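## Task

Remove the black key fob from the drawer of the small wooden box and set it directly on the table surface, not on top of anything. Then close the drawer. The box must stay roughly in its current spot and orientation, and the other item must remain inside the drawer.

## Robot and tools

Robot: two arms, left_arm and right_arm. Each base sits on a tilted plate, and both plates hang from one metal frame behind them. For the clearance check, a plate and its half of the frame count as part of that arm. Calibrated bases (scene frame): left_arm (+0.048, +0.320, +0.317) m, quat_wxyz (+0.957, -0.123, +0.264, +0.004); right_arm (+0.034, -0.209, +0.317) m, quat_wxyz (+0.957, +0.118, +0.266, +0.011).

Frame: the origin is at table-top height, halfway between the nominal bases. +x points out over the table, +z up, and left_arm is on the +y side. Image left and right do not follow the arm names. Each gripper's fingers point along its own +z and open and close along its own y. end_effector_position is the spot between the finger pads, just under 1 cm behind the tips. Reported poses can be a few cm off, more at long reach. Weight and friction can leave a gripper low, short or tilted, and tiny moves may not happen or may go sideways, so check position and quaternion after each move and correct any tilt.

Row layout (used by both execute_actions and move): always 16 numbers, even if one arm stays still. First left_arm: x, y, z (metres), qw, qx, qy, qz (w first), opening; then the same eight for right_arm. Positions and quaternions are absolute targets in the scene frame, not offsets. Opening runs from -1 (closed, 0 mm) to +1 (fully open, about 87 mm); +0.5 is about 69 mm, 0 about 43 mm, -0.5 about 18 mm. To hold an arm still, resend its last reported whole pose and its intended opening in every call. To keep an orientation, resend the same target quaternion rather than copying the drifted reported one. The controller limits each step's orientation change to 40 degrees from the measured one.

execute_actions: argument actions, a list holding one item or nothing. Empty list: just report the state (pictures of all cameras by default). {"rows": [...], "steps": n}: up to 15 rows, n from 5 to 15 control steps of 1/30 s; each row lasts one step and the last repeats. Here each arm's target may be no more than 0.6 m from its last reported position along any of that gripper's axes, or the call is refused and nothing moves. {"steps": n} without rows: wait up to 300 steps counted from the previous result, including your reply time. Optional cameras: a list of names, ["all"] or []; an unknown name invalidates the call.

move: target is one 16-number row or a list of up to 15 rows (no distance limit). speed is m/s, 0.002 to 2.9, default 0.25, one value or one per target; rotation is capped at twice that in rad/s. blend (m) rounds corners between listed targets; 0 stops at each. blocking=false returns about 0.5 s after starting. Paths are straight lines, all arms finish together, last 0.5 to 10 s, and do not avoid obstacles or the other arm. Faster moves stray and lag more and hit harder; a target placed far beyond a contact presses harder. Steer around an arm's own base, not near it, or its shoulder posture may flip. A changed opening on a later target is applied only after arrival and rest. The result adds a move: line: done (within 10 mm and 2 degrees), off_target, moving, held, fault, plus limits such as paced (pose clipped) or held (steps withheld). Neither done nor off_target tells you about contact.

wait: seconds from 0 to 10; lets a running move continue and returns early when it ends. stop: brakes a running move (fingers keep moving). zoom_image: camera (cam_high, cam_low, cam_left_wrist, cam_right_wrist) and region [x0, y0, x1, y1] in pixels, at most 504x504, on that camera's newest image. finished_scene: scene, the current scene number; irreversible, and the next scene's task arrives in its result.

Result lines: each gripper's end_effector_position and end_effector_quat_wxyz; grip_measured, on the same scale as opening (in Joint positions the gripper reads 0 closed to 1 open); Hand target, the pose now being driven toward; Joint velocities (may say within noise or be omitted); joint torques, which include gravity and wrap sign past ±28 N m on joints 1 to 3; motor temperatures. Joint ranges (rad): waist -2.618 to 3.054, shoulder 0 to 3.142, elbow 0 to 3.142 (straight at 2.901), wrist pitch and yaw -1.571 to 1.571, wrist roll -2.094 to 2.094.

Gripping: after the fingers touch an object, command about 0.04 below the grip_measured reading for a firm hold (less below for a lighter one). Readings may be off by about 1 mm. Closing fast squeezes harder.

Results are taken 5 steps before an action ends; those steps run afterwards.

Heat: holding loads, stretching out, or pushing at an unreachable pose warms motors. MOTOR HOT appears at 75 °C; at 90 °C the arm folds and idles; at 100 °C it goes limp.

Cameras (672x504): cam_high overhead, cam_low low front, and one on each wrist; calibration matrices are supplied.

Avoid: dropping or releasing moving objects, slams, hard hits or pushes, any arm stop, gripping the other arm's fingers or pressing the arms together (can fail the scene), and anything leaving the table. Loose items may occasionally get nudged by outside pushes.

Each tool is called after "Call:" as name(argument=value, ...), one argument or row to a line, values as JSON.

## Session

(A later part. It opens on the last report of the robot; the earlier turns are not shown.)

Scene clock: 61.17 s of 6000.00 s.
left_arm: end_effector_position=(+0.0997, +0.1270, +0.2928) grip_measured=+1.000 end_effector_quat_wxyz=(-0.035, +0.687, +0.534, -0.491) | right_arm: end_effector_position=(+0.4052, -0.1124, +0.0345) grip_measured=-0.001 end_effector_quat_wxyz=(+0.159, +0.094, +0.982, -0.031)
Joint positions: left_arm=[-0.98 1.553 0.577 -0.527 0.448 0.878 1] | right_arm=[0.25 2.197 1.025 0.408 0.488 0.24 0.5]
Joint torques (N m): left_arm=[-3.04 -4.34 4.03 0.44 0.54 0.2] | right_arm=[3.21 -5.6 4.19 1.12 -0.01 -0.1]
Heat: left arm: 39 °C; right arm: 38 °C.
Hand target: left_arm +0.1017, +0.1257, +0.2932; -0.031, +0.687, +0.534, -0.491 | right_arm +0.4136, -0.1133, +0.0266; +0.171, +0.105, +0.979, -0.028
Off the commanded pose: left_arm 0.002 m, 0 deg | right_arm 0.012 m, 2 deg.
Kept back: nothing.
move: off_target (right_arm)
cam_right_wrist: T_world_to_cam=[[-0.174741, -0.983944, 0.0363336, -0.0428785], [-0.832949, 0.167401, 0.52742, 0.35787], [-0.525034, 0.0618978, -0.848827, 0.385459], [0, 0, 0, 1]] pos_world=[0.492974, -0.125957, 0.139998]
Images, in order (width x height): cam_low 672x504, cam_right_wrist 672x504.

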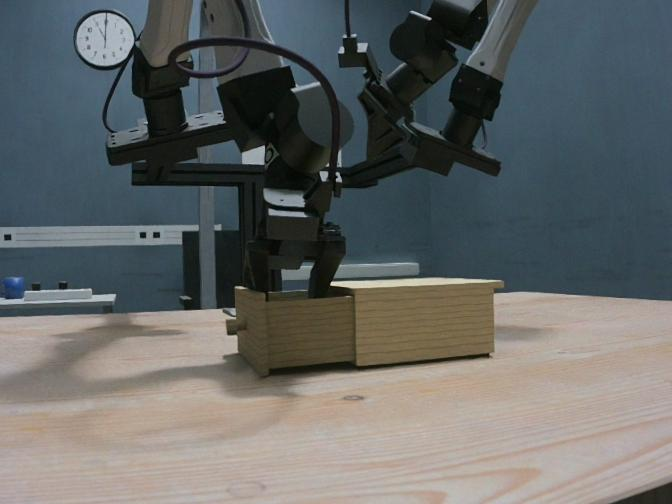

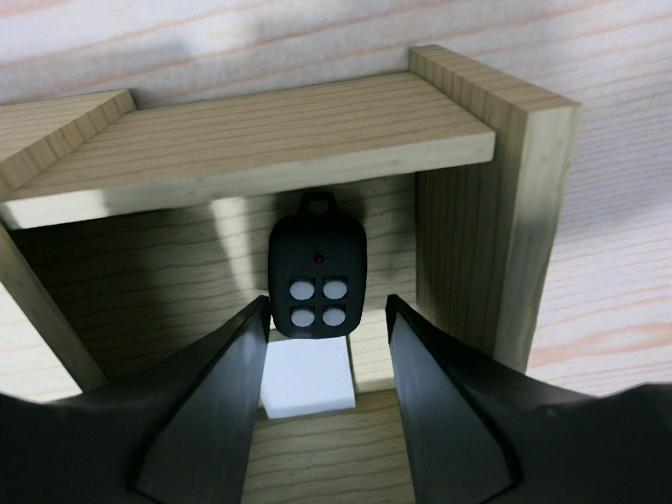

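Call:
move(
  target=[
    [0.1017, 0.1257, 0.2933, -0.031, 0.687, 0.534, -0.491, 1.0, 0.422, -0.1085, 0.026, 0.17167, 0.1057, 0.97909, -0.02745, 0.0],
    [0.1017, 0.1257, 0.2933, -0.031, 0.687, 0.534, -0.491, 1.0, 0.422, -0.1085, 0.0245, 0.17167, 0.1057, 0.97909, -0.02745, -0.28],
  ],
  speed=0.05,
  cameras=["cam_right_wrist", "cam_low"],
)

Scene clock: 63.23 s of 6000.00 s.
left_arm: end_effector_position=(+0.0997, +0.1270, +0.2928) grip_measured=+1.000 end_effector_quat_wxyz=(-0.035, +0.687, +0.534, -0.491) | right_arm: end_effector_position=(+0.4087, -0.1113, +0.0317) grip_measured=-0.185 end_effector_quat_wxyz=(+0.151, +0.089, +0.984, -0.034)
Joint positions: left_arm=[-0.98 1.553 0.577 -0.527 0.448 0.878 1] | right_arm=[0.25 2.211 1.064 0.368 0.49 0.237 0.407]
Joint torques (N m): left_arm=[-3.03 -4.3 4.08 0.44 0.53 0.21] | right_arm=[3.85 -5.93 4.82 1.16 0 -0.02]
Heat: left arm: 39 °C; right arm: 38 °C.
Hand target: left_arm +0.1017, +0.1257, +0.2932; -0.031, +0.687, +0.534, -0.491 | right_arm +0.4216, -0.1088, +0.0255; +0.171, +0.105, +0.979, -0.027
Off the commanded pose: left_arm 0.002 m, 0 deg | right_arm 0.015 m, 3 deg.
Kept back: nothing.
move: off_target (right_arm); target 2's new opening was sent with right_arm's hand 0.019 m and 3 deg from that target
cam_right_wrist: T_world_to_cam=[[-0.165714, -0.985144, 0.0450479, -0.0450494], [-0.825991, 0.163608, 0.539417, 0.358284], [-0.538774, 0.0521795, -0.840833, 0.389105], [0, 0, 0, 1]] pos_world=[0.498114, -0.123302, 0.135937]
Images, in order (width x height): cam_low 672x504, cam_right_wrist 672x504.

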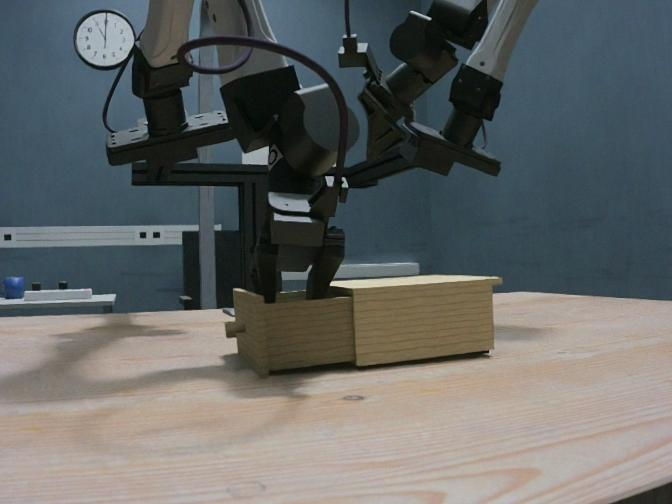

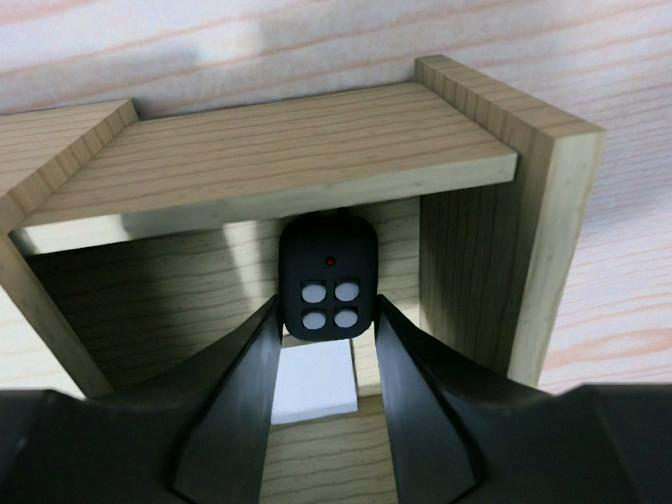

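Call:
move(
  target=[
    [0.1017, 0.1257, 0.2933, -0.031, 0.687, 0.534, -0.491, 1.0, 0.418, -0.1095, 0.06, 0.17167, 0.1057, 0.97909, -0.02745, -0.28],
    [0.1017, 0.1257, 0.2933, -0.031, 0.687, 0.534, -0.491, 1.0, 0.420, -0.1095, 0.14, 0.17167, 0.1057, 0.97909, -0.02745, -0.28],
  ],
  speed=[0.06, 0.12],
)

Scene clock: 65.47 s of 6000.00 s.
left_arm: end_effector_position=(+0.0997, +0.1270, +0.2928) grip_measured=+1.000 end_effector_quat_wxyz=(-0.035, +0.687, +0.534, -0.491) | right_arm: end_effector_position=(+0.4119, -0.1101, +0.1268) grip_measured=-0.185 end_effector_quat_wxyz=(+0.156, +0.096, +0.983, -0.029)
Joint positions: left_arm=[-0.98 1.553 0.577 -0.527 0.448 0.878 1] | right_arm=[0.344 1.875 0.959 0.108 0.55 0.324 0.407]
Joint torques (N m): left_arm=[-3.06 -4.34 4.05 0.43 0.54 0.2] | right_arm=[5.57 -10.55 3.33 0.62 0.22 -0.05]
Heat: left arm: 39 °C; right arm: 38 °C.
Hand target: left_arm +0.1017, +0.1257, +0.2932; -0.031, +0.687, +0.534, -0.491 | right_arm +0.4200, -0.1095, +0.1396; +0.172, +0.106, +0.979, -0.027
Off the commanded pose: left_arm 0.002 m, 0 deg | right_arm 0.015 m, 2 deg.
Kept back: nothing.
move: off_target (right_arm)
cam_right_wrist: T_world_to_cam=[[-0.178538, -0.98339, 0.032695, -0.0406445], [-0.829381, 0.168289, 0.532735, 0.312268], [-0.529388, 0.0679971, -0.84565, 0.469286], [0, 0, 0, 1]] pos_world=[0.500166, -0.124431, 0.231825]

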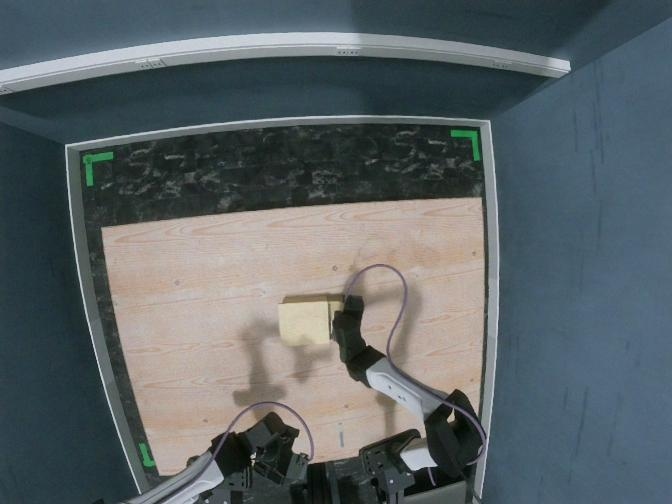

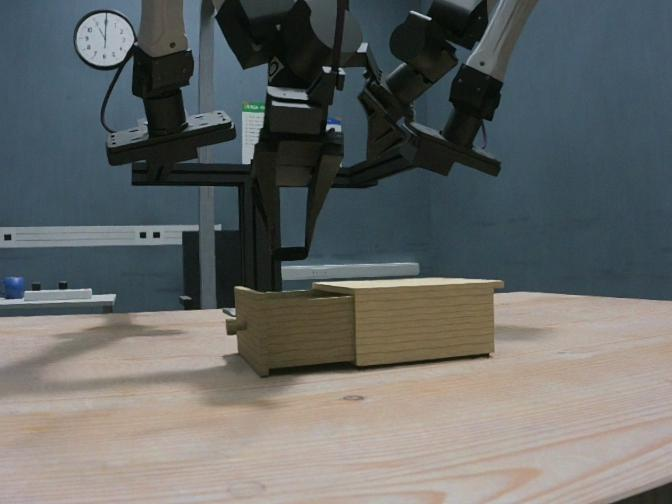

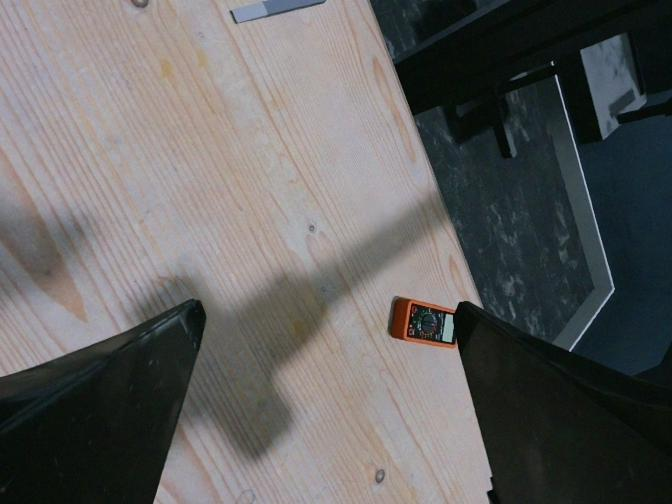

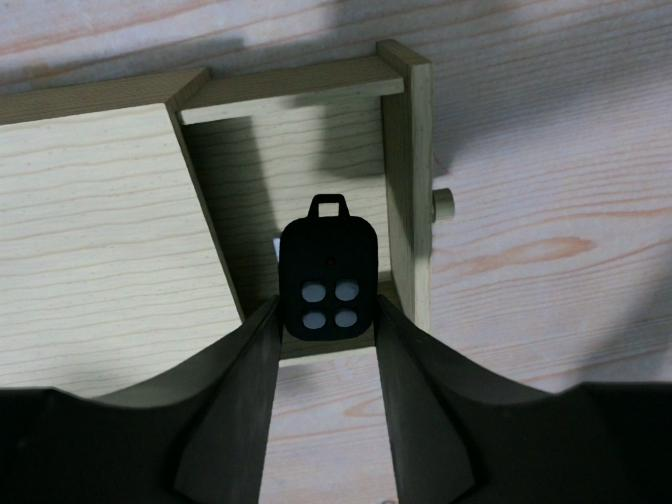

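Call:
move(
  target=[
    [0.1017, 0.1257, 0.2933, -0.031, 0.687, 0.534, -0.491, 1.0, 0.470, -0.275, 0.13, 0.17167, 0.1057, 0.97909, -0.02745, -0.28],
    [0.1017, 0.1257, 0.2933, -0.031, 0.687, 0.534, -0.491, 1.0, 0.470, -0.278, 0.055, 0.17167, 0.1057, 0.97909, -0.02745, -0.28],
  ],
  speed=[0.25, 0.15],
)

Scene clock: 68.27 s of 6000.00 s.
left_arm: end_effector_position=(+0.0997, +0.1270, +0.2928) grip_measured=+1.000 end_effector_quat_wxyz=(-0.035, +0.687, +0.534, -0.491) | right_arm: end_effector_position=(+0.4621, -0.2744, +0.0585) grip_measured=-0.185 end_effector_quat_wxyz=(+0.160, +0.106, +0.981, -0.028)
Joint positions: left_arm=[-0.98 1.553 0.577 -0.527 0.448 0.878 1] | right_arm=[-0.146 2.006 1.137 0.2 0.184 -0.011 0.407]
Joint torques (N m): left_arm=[-3.03 -4.36 4.08 0.43 0.53 0.2] | right_arm=[1.16 -7.68 5.31 0.95 -0.13 -0.24]
Heat: left arm: 39 °C; right arm: 39 °C.
Hand target: left_arm +0.1017, +0.1257, +0.2932; -0.031, +0.687, +0.534, -0.491 | right_arm +0.4699, -0.2781, +0.0554; +0.172, +0.106, +0.979, -0.028
Off the commanded pose: left_arm 0.002 m, 0 deg | right_arm 0.009 m, 1 deg.
Kept back: nothing.
move: done
cam_right_wrist: T_world_to_cam=[[-0.196342, -0.9802, 0.0256576, -0.181515], [-0.831464, 0.180305, 0.525507, 0.422651], [-0.519728, 0.0818457, -0.850402, 0.448791], [0, 0, 0, 1]] pos_world=[0.54903, -0.290859, 0.164204]

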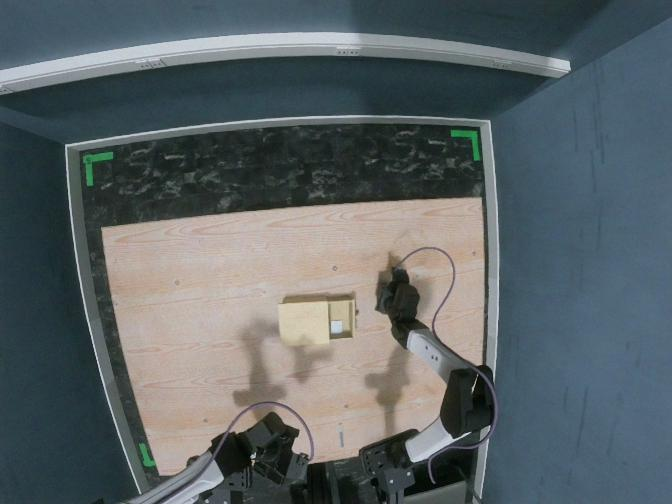

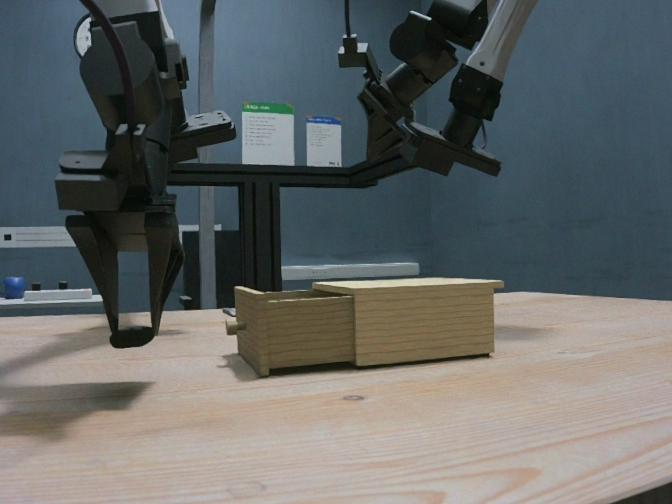

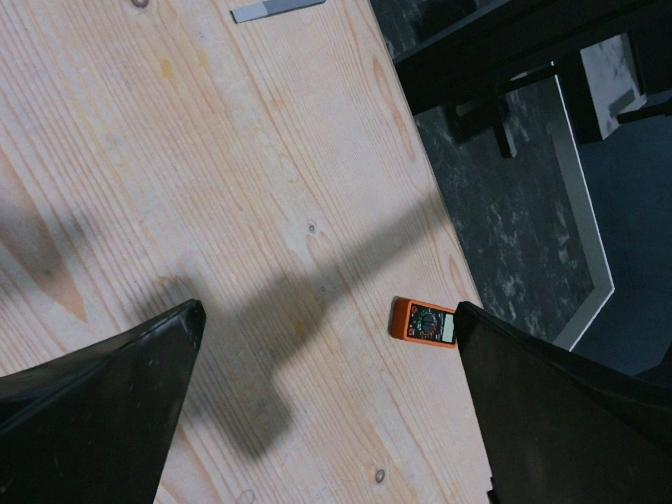

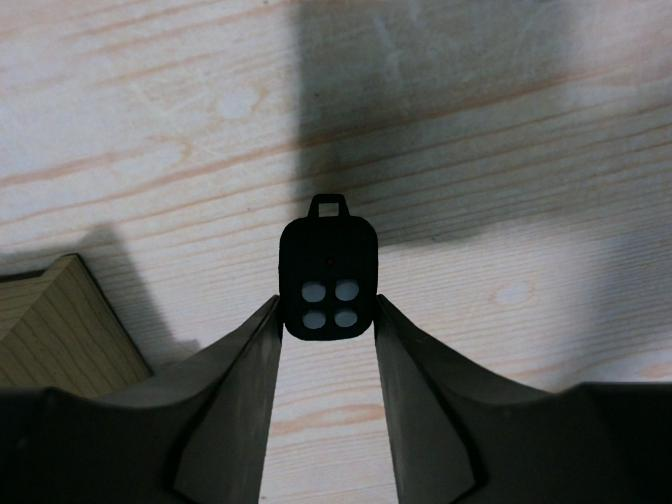

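Call:
move(
  target=[0.1017, 0.1257, 0.2933, -0.031, 0.687, 0.534, -0.491, 1.0, 0.470, -0.278, 0.018, 0.17167, 0.1057, 0.97909, -0.02745, -0.28],
  speed=0.06,
  cameras=["cam_right_wrist", "cam_low"],
)

Scene clock: 69.40 s of 6000.00 s.
left_arm: end_effector_position=(+0.0997, +0.1270, +0.2928) grip_measured=+1.000 end_effector_quat_wxyz=(-0.035, +0.687, +0.534, -0.491) | right_arm: end_effector_position=(+0.4615, -0.2736, +0.0227) grip_measured=-0.185 end_effector_quat_wxyz=(+0.158, +0.105, +0.982, -0.027)
Joint positions: left_arm=[-0.98 1.553 0.577 -0.527 0.448 0.878 1] | right_arm=[-0.158 2.135 1.199 0.262 0.174 -0.019 0.407]
Joint torques (N m): left_arm=[-3.02 -4.33 4.07 0.43 0.53 0.2] | right_arm=[1.18 -7.62 5 1.08 -0.11 -0.25]
Heat: left arm: 39 °C; right arm: 39 °C.
Hand target: left_arm +0.1017, +0.1257, +0.2932; -0.031, +0.687, +0.534, -0.491 | right_arm +0.4697, -0.2781, +0.0185; +0.172, +0.106, +0.979, -0.028
Off the commanded pose: left_arm 0.002 m, 0 deg | right_arm 0.011 m, 2 deg.
Kept back: nothing.
move: off_target (right_arm)
cam_right_wrist: T_world_to_cam=[[-0.194907, -0.9805, 0.025129, -0.18063], [-0.829128, 0.178396, 0.529832, 0.439087], [-0.523983, 0.0824329, -0.84773, 0.419976], [0, 0, 0, 1]] pos_world=[0.548913, -0.290059, 0.127923]
Images, in order (width x height): cam_low 672x504, cam_right_wrist 672x504.

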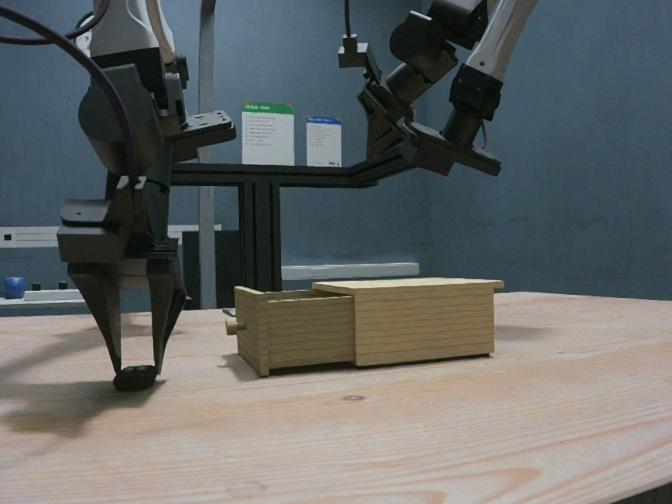

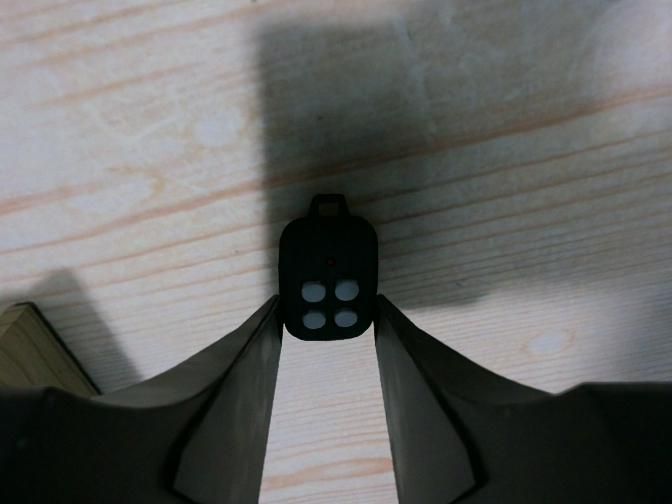

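Call:
zoom_image(
  camera="cam_low",
  region=[60, 330, 220, 430],
)

Scaled by 3.150 (camera's finer frame: 960x720).

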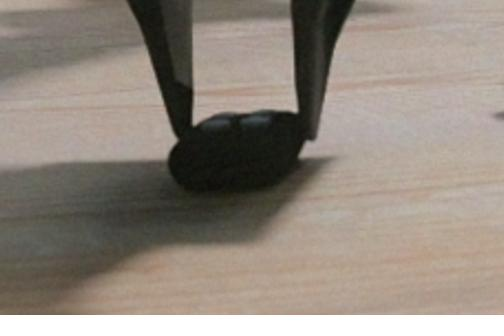

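Call:
move(
  target=[0.1017, 0.1257, 0.2933, -0.031, 0.687, 0.534, -0.491, 1.0, 0.470, -0.278, 0.012, 0.17167, 0.1057, 0.97909, -0.02745, -0.28],
  speed=0.04,
  cameras=["cam_right_wrist", "cam_low"],
)

Scene clock: 70.47 s of 6000.00 s.
left_arm: end_effector_position=(+0.0997, +0.1270, +0.2928) grip_measured=+1.000 end_effector_quat_wxyz=(-0.035, +0.687, +0.534, -0.491) | right_arm: end_effector_position=(+0.4618, -0.2736, +0.0222) grip_measured=-0.185 end_effector_quat_wxyz=(+0.157, +0.104, +0.982, -0.027)
Joint positions: left_arm=[-0.98 1.553 0.577 -0.527 0.448 0.878 1] | right_arm=[-0.158 2.137 1.203 0.26 0.173 -0.02 0.407]
Joint torques (N m): left_arm=[-3.04 -4.33 4.08 0.42 0.53 0.2] | right_arm=[1.05 -6.28 5.9 1.17 -0.12 -0.23]
Heat: left arm: 39 °C; right arm: 39 °C.
Hand target: left_arm +0.1017, +0.1257, +0.2932; -0.031, +0.687, +0.534, -0.491 | right_arm +0.4695, -0.2781, +0.0129; +0.172, +0.106, +0.979, -0.028
Off the commanded pose: left_arm 0.002 m, 0 deg | right_arm 0.014 m, 2 deg.
Kept back: nothing.
move: off_target (right_arm)
cam_right_wrist: T_world_to_cam=[[-0.19363, -0.980751, 0.0251882, -0.181209], [-0.82895, 0.177284, 0.530484, 0.439241], [-0.524738, 0.0818377, -0.847321, 0.419995], [0, 0, 0, 1]] pos_world=[0.549408, -0.289963, 0.127425]
Images, in order (width x height): cam_low 672x504, cam_right_wrist 672x504.

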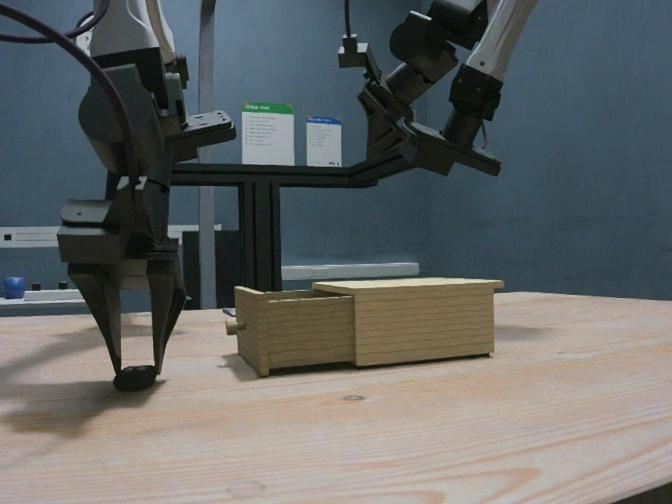

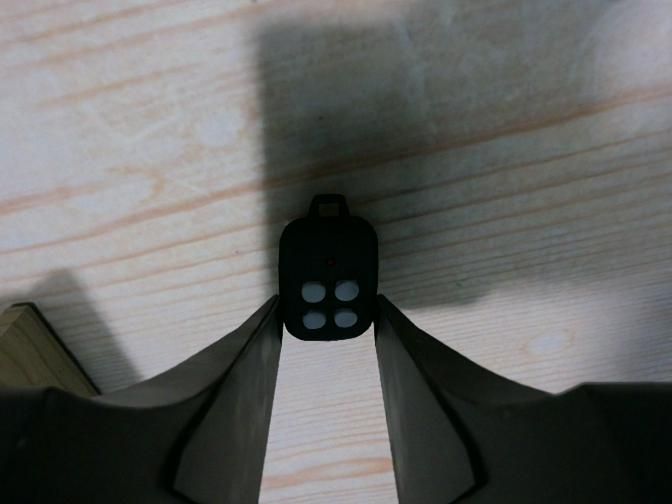

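Call:
move(
  target=[
    [0.1017, 0.1257, 0.2933, -0.031, 0.687, 0.534, -0.491, 1.0, 0.470, -0.278, 0.015, 0.17167, 0.1057, 0.97909, -0.02745, 0.05],
    [0.1017, 0.1257, 0.2933, -0.031, 0.687, 0.534, -0.491, 1.0, 0.468, -0.278, 0.11, 0.17167, 0.1057, 0.97909, -0.02745, 0.05],
  ],
  speed=[0.05, 0.12],
)

Scene clock: 72.77 s of 6000.00 s.
left_arm: end_effector_position=(+0.0997, +0.1270, +0.2928) grip_measured=+1.000 end_effector_quat_wxyz=(-0.035, +0.687, +0.534, -0.491) | right_arm: end_effector_position=(+0.4597, -0.2775, +0.0950) grip_measured=+0.050 end_effector_quat_wxyz=(+0.156, +0.101, +0.982, -0.025)
Joint positions: left_arm=[-0.98 1.553 0.577 -0.527 0.448 0.878 1] | right_arm=[-0.142 1.875 1.096 0.101 0.18 -0.016 0.525]
Joint torques (N m): left_arm=[-3.07 -4.33 4 0.44 0.53 0.21] | right_arm=[2.91 -12.26 3.32 0.7 0.12 -0.02]
Heat: left arm: 39 °C; right arm: 39 °C.
Hand target: left_arm +0.1017, +0.1257, +0.2932; -0.031, +0.687, +0.534, -0.491 | right_arm +0.4679, -0.2780, +0.1094; +0.172, +0.106, +0.979, -0.027
Off the commanded pose: left_arm 0.002 m, 0 deg | right_arm 0.017 m, 2 deg.
Kept back: nothing.
move: off_target (right_arm)
cam_right_wrist: T_world_to_cam=[[-0.186167, -0.982281, 0.0215725, -0.190845], [-0.829225, 0.16886, 0.532797, 0.397083], [-0.526999, 0.0813008, -0.845968, 0.481682], [0, 0, 0, 1]] pos_world=[0.547588, -0.293676, 0.20004]

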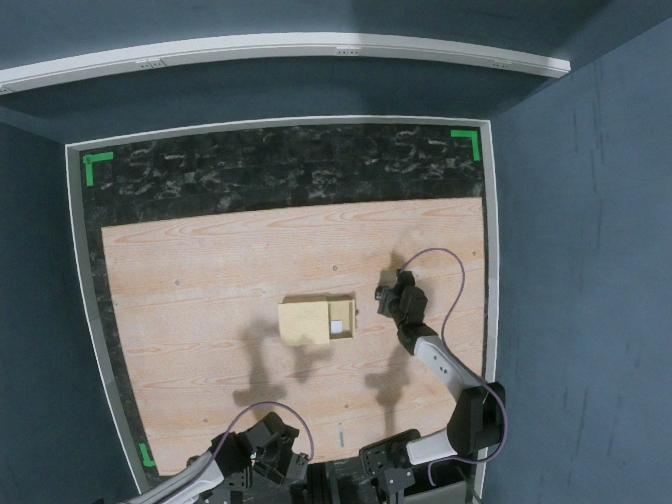

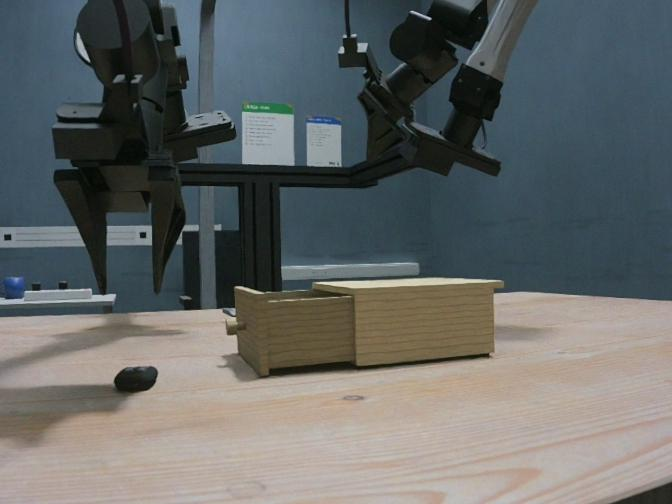

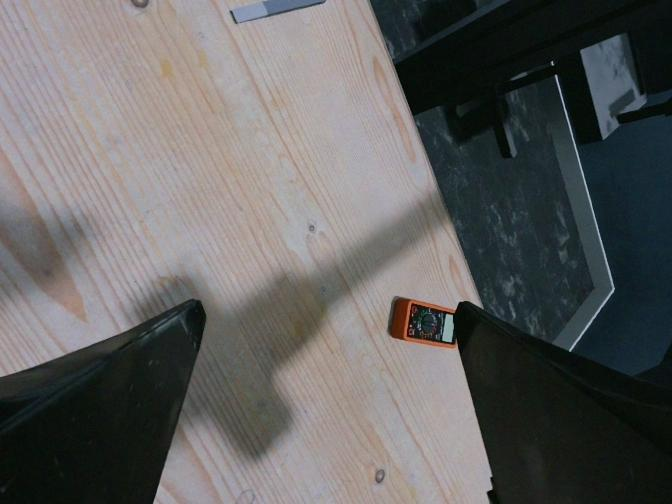

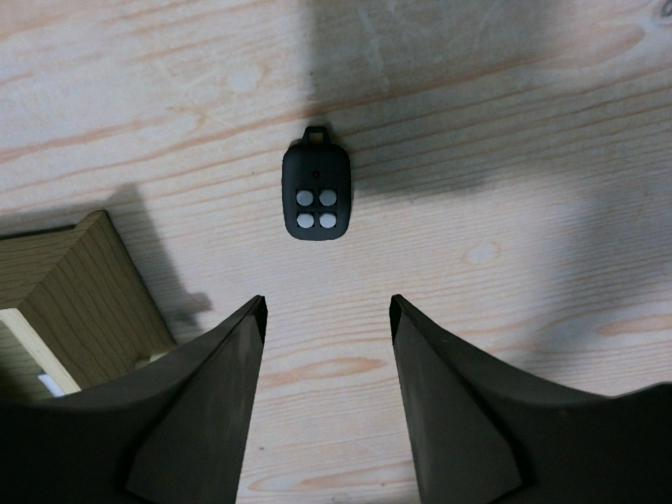

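Call:
move(
  target=[
    [0.1017, 0.1257, 0.2933, -0.031, 0.687, 0.534, -0.491, 1.0, 0.410, -0.218, 0.10, 0.1322, 0.03845, 0.98831, 0.06527, -0.9],
    [0.1017, 0.1257, 0.2933, -0.031, 0.687, 0.534, -0.491, 1.0, 0.408, -0.214, 0.032, 0.1322, 0.03845, 0.98831, 0.06527, -0.9],
  ],
  speed=[0.2, 0.12],
)

Scene clock: 76.00 s of 6000.00 s.
left_arm: end_effector_position=(+0.0997, +0.1270, +0.2928) grip_measured=+1.000 end_effector_quat_wxyz=(-0.035, +0.687, +0.534, -0.491) | right_arm: end_effector_position=(+0.4030, -0.2115, +0.0367) grip_measured=-0.900 end_effector_quat_wxyz=(+0.123, +0.039, +0.989, +0.064)
Joint positions: left_arm=[-0.98 1.553 0.577 -0.527 0.448 0.878 1] | right_arm=[-0.094 2.052 0.977 0.304 0.031 -0.071 0.05]
Joint torques (N m): left_arm=[-3.06 -4.36 4.04 0.43 0.53 0.2] | right_arm=[1.46 -6.71 3.43 0.81 -0.21 -0.28]
Heat: left arm: 39 °C; right arm: 40 °C.
Hand target: left_arm +0.1017, +0.1257, +0.2932; -0.031, +0.687, +0.534, -0.491 | right_arm +0.4078, -0.2141, +0.0322; +0.132, +0.038, +0.988, +0.065
Off the commanded pose: left_arm 0.002 m, 0 deg | right_arm 0.007 m, 1 deg.
Kept back: nothing.
move: done
cam_right_wrist: T_world_to_cam=[[-0.0412054, -0.990135, -0.133922, -0.189702], [-0.809438, -0.045499, 0.585439, 0.314758], [-0.585757, 0.132525, -0.799578, 0.429873], [0, 0, 0, 1]] pos_world=[0.498762, -0.230479, 0.134041]

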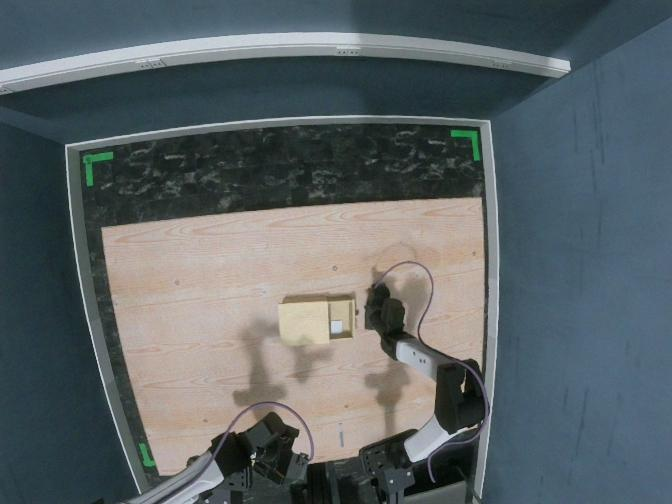

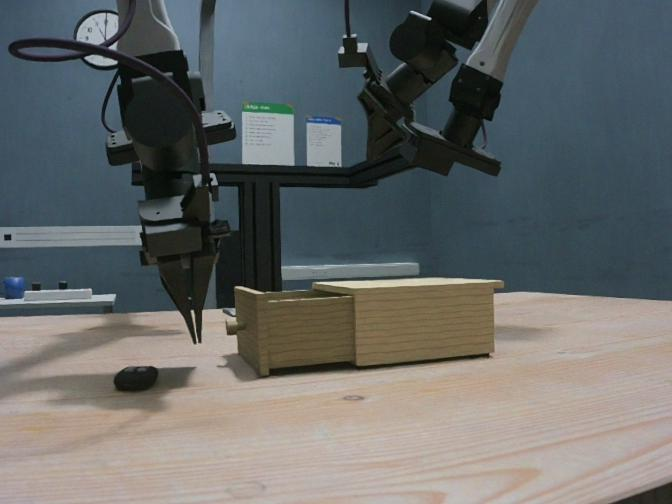

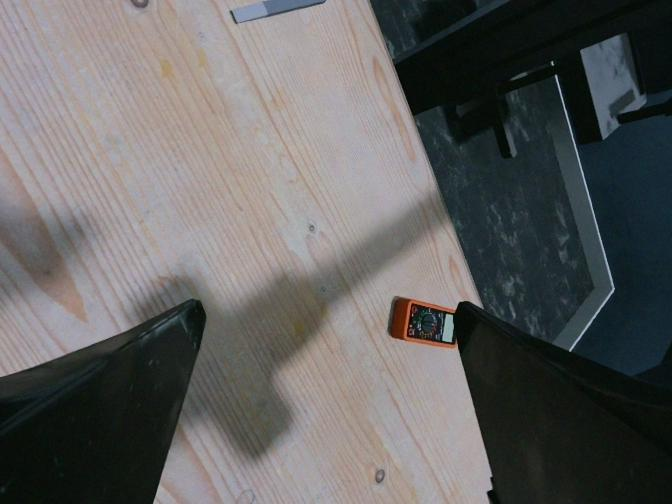

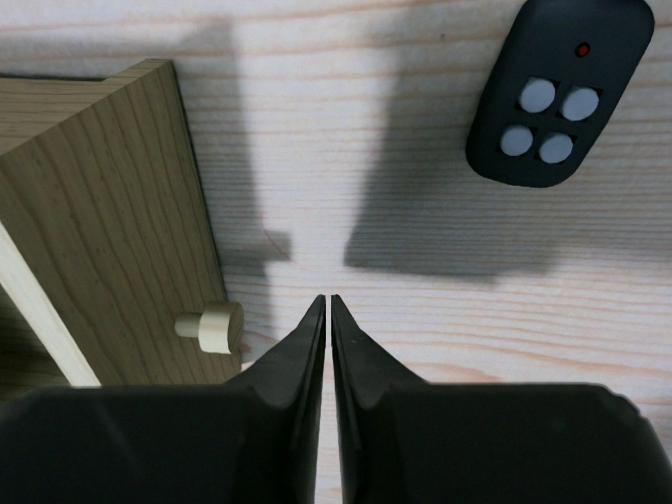

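Call:
zoom_image(
  camera="cam_low",
  region=[100, 160, 300, 360],
)

Scaled by 2.520 (camera's finer frame: 960x720).

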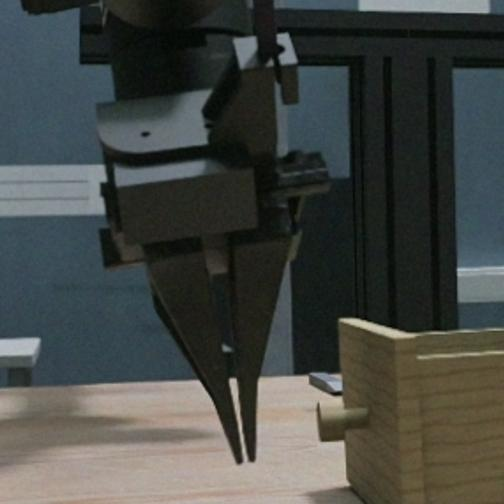

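Call:
move(
  target=[
    [0.1017, 0.1257, 0.2933, -0.031, 0.687, 0.534, -0.491, 1.0, 0.408, -0.190, 0.033, 0.1322, 0.03845, 0.98831, 0.06527, -0.9],
    [0.1017, 0.1257, 0.2933, -0.031, 0.687, 0.534, -0.491, 1.0, 0.411, -0.140, 0.034, 0.1322, 0.03845, 0.98831, 0.06527, -0.9],
  ],
  speed=[0.06, 0.07],
)

Scene clock: 78.57 s of 6000.00 s.
left_arm: end_effector_position=(+0.0997, +0.1270, +0.2928) grip_measured=+1.000 end_effector_quat_wxyz=(-0.035, +0.687, +0.534, -0.491) | right_arm: end_effector_position=(+0.4043, -0.1671, +0.0358) grip_measured=-0.900 end_effector_quat_wxyz=(+0.123, +0.036, +0.991, +0.027)
Joint positions: left_arm=[-0.98 1.553 0.577 -0.527 0.448 0.878 1] | right_arm=[0.06 2.101 0.996 0.323 0.215 0.022 0.05]
Joint torques (N m): left_arm=[-3.08 -4.36 4.04 0.43 0.53 0.21] | right_arm=[6.49 -6.3 4.05 0.81 -0.61 0.19]
Heat: left arm: 39 °C; right arm: 39 °C.
Hand target: left_arm +0.1017, +0.1257, +0.2932; -0.031, +0.687, +0.534, -0.491 | right_arm +0.4099, -0.1405, +0.0355; +0.131, +0.038, +0.988, +0.065
Off the commanded pose: left_arm 0.002 m, 0 deg | right_arm 0.028 m, 5 deg.
Kept back: nothing.
move: off_target (right_arm)
cam_right_wrist: T_world_to_cam=[[-0.0443213, -0.997281, -0.0588689, -0.148391], [-0.807693, 0.00109169, 0.589603, 0.325318], [-0.587936, 0.0736799, -0.805545, 0.415317], [0, 0, 0, 1]] pos_world=[0.50036, -0.178943, 0.134013]

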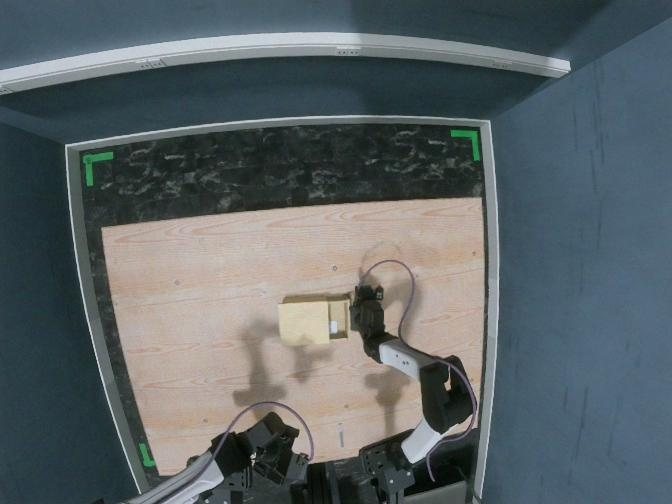

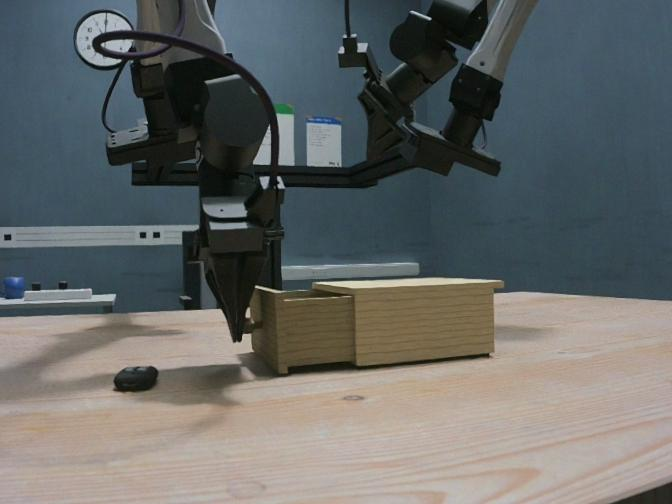

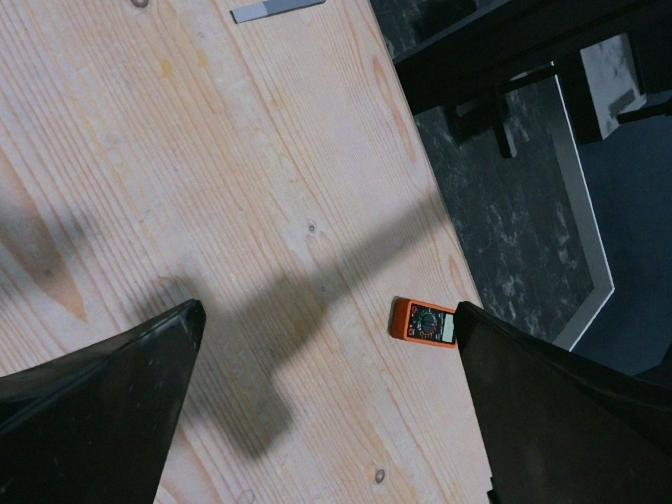

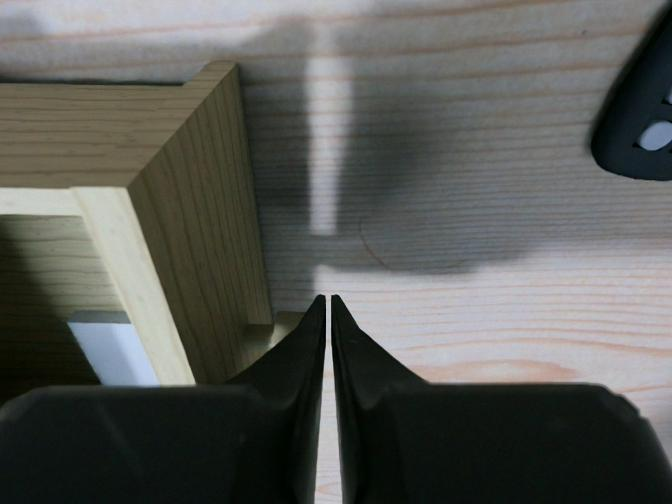

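Call:
move(
  target=[0.1017, 0.1257, 0.2933, -0.031, 0.687, 0.534, -0.491, 1.0, 0.412, -0.098, 0.034, 0.1322, 0.03845, 0.98831, 0.06527, -0.9],
  speed=0.08,
  cameras=["cam_right_wrist", "cam_low", "cam_high"],
)

Scene clock: 79.63 s of 6000.00 s.
left_arm: end_effector_position=(+0.0997, +0.1270, +0.2928) grip_measured=+1.000 end_effector_quat_wxyz=(-0.035, +0.687, +0.534, -0.491) | right_arm: end_effector_position=(+0.4054, -0.1301, +0.0348) grip_measured=-0.901 end_effector_quat_wxyz=(+0.122, +0.036, +0.992, +0.020)
Joint positions: left_arm=[-0.98 1.553 0.577 -0.527 0.448 0.878 1] | right_arm=[0.16 2.15 1.042 0.305 0.299 0.094 0.05]
Joint torques (N m): left_arm=[-3.03 -4.34 4.04 0.43 0.53 0.22] | right_arm=[7.62 -6.41 4.34 0.84 -0.65 0.24]
Heat: left arm: 39 °C; right arm: 39 °C.
Hand target: left_arm +0.1017, +0.1257, +0.2932; -0.031, +0.687, +0.534, -0.491 | right_arm +0.4107, -0.0989, +0.0360; +0.131, +0.038, +0.989, +0.065
Off the commanded pose: left_arm 0.002 m, 0 deg | right_arm 0.033 m, 5 deg.
Kept back: nothing.
move: off_target (right_arm)
cam_right_wrist: T_world_to_cam=[[-0.0456229, -0.997925, -0.0454264, -0.111555], [-0.806073, 0.00991568, 0.591733, 0.327125], [-0.590055, 0.0636135, -0.804853, 0.411924], [0, 0, 0, 1]] pos_world=[0.501655, -0.140771, 0.1329]
Images, in order (width x height): cam_high 672x504, cam_low 672x504, cam_right_wrist 672x504.

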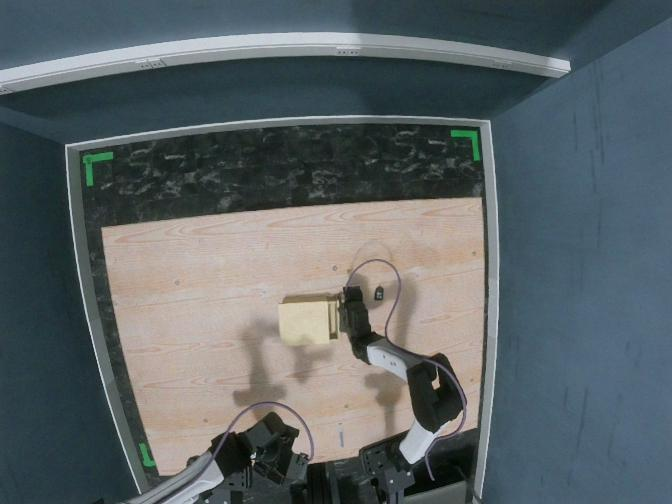

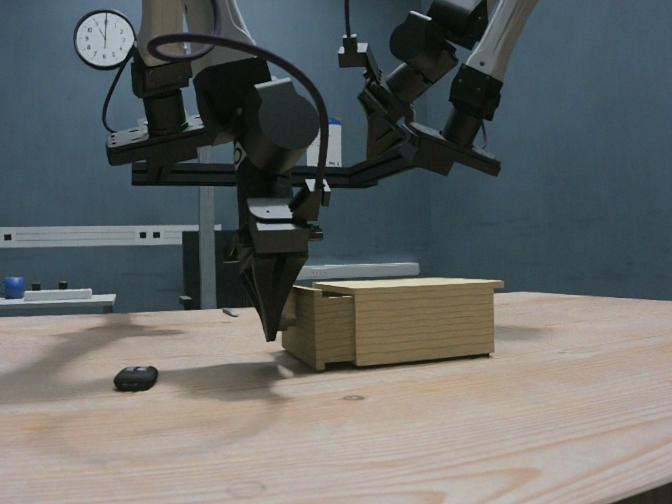

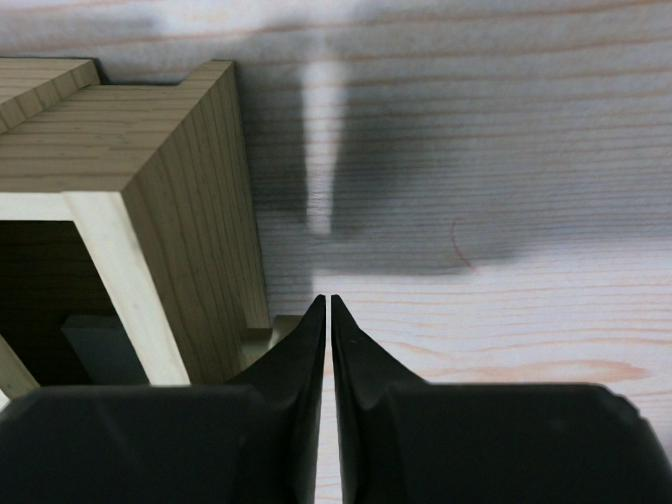

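Call:
move(
  target=[0.1017, 0.1257, 0.2933, -0.031, 0.687, 0.534, -0.491, 1.0, 0.413, -0.074, 0.034, 0.1322, 0.03845, 0.98831, 0.06527, -0.9],
  speed=0.05,
  cameras=["cam_right_wrist", "cam_low", "cam_high"],
)

Scene clock: 80.67 s of 6000.00 s.
left_arm: end_effector_position=(+0.0997, +0.1270, +0.2928) grip_measured=+1.000 end_effector_quat_wxyz=(-0.035, +0.687, +0.534, -0.491) | right_arm: end_effector_position=(+0.4084, -0.1053, +0.0341) grip_measured=-0.901 end_effector_quat_wxyz=(+0.124, +0.037, +0.991, +0.024)
Joint positions: left_arm=[-0.98 1.553 0.577 -0.527 0.448 0.878 1] | right_arm=[0.217 2.186 1.083 0.292 0.332 0.139 0.05]
Joint torques (N m): left_arm=[-3.06 -4.34 4.07 0.43 0.53 0.2] | right_arm=[8.17 -6.54 4.31 0.84 -0.53 0.2]
Heat: left arm: 39 °C; right arm: 39 °C.
Hand target: left_arm +0.1017, +0.1257, +0.2932; -0.031, +0.687, +0.534, -0.491 | right_arm +0.4118, -0.0749, +0.0358; +0.131, +0.038, +0.989, +0.065
Off the commanded pose: left_arm 0.002 m, 0 deg | right_arm 0.032 m, 5 deg.
Kept back: nothing.
move: off_target (right_arm)
cam_right_wrist: T_world_to_cam=[[-0.047751, -0.997481, -0.0524532, -0.0855221], [-0.808802, 0.00779669, 0.58803, 0.330715], [-0.58614, 0.0705032, -0.807137, 0.410774], [0, 0, 0, 1]] pos_world=[0.50417, -0.116846, 0.132595]
Images, in order (width x height): cam_high 672x504, cam_low 672x504, cam_right_wrist 672x504.

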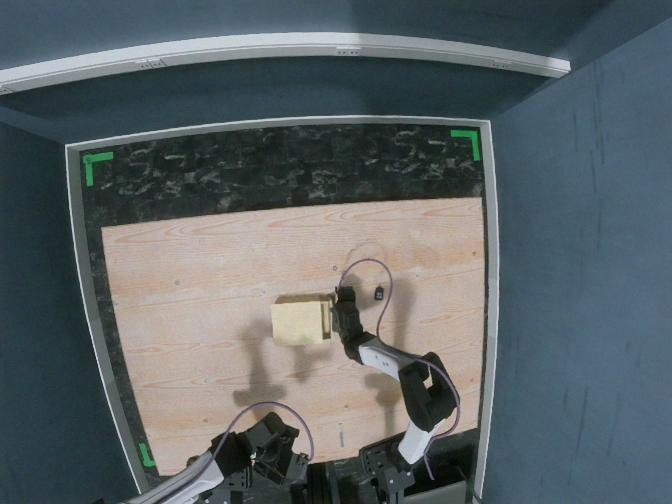

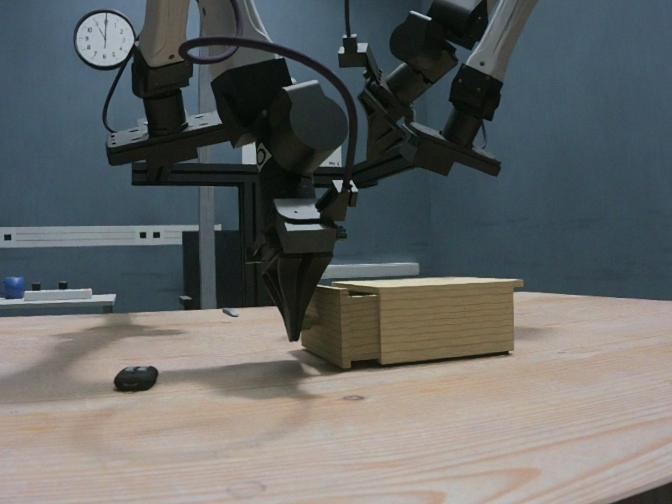

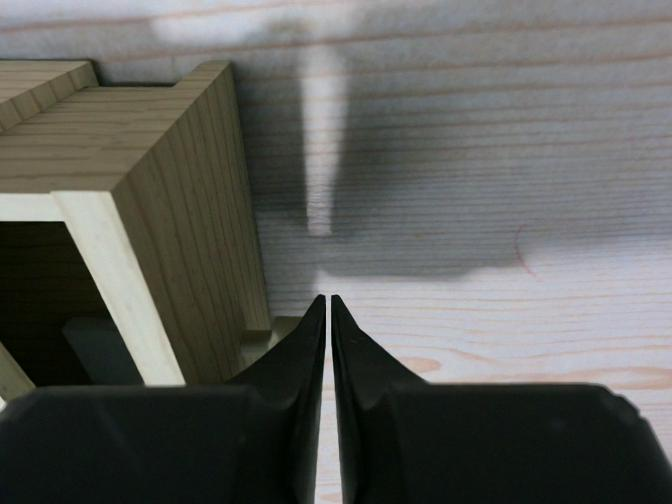

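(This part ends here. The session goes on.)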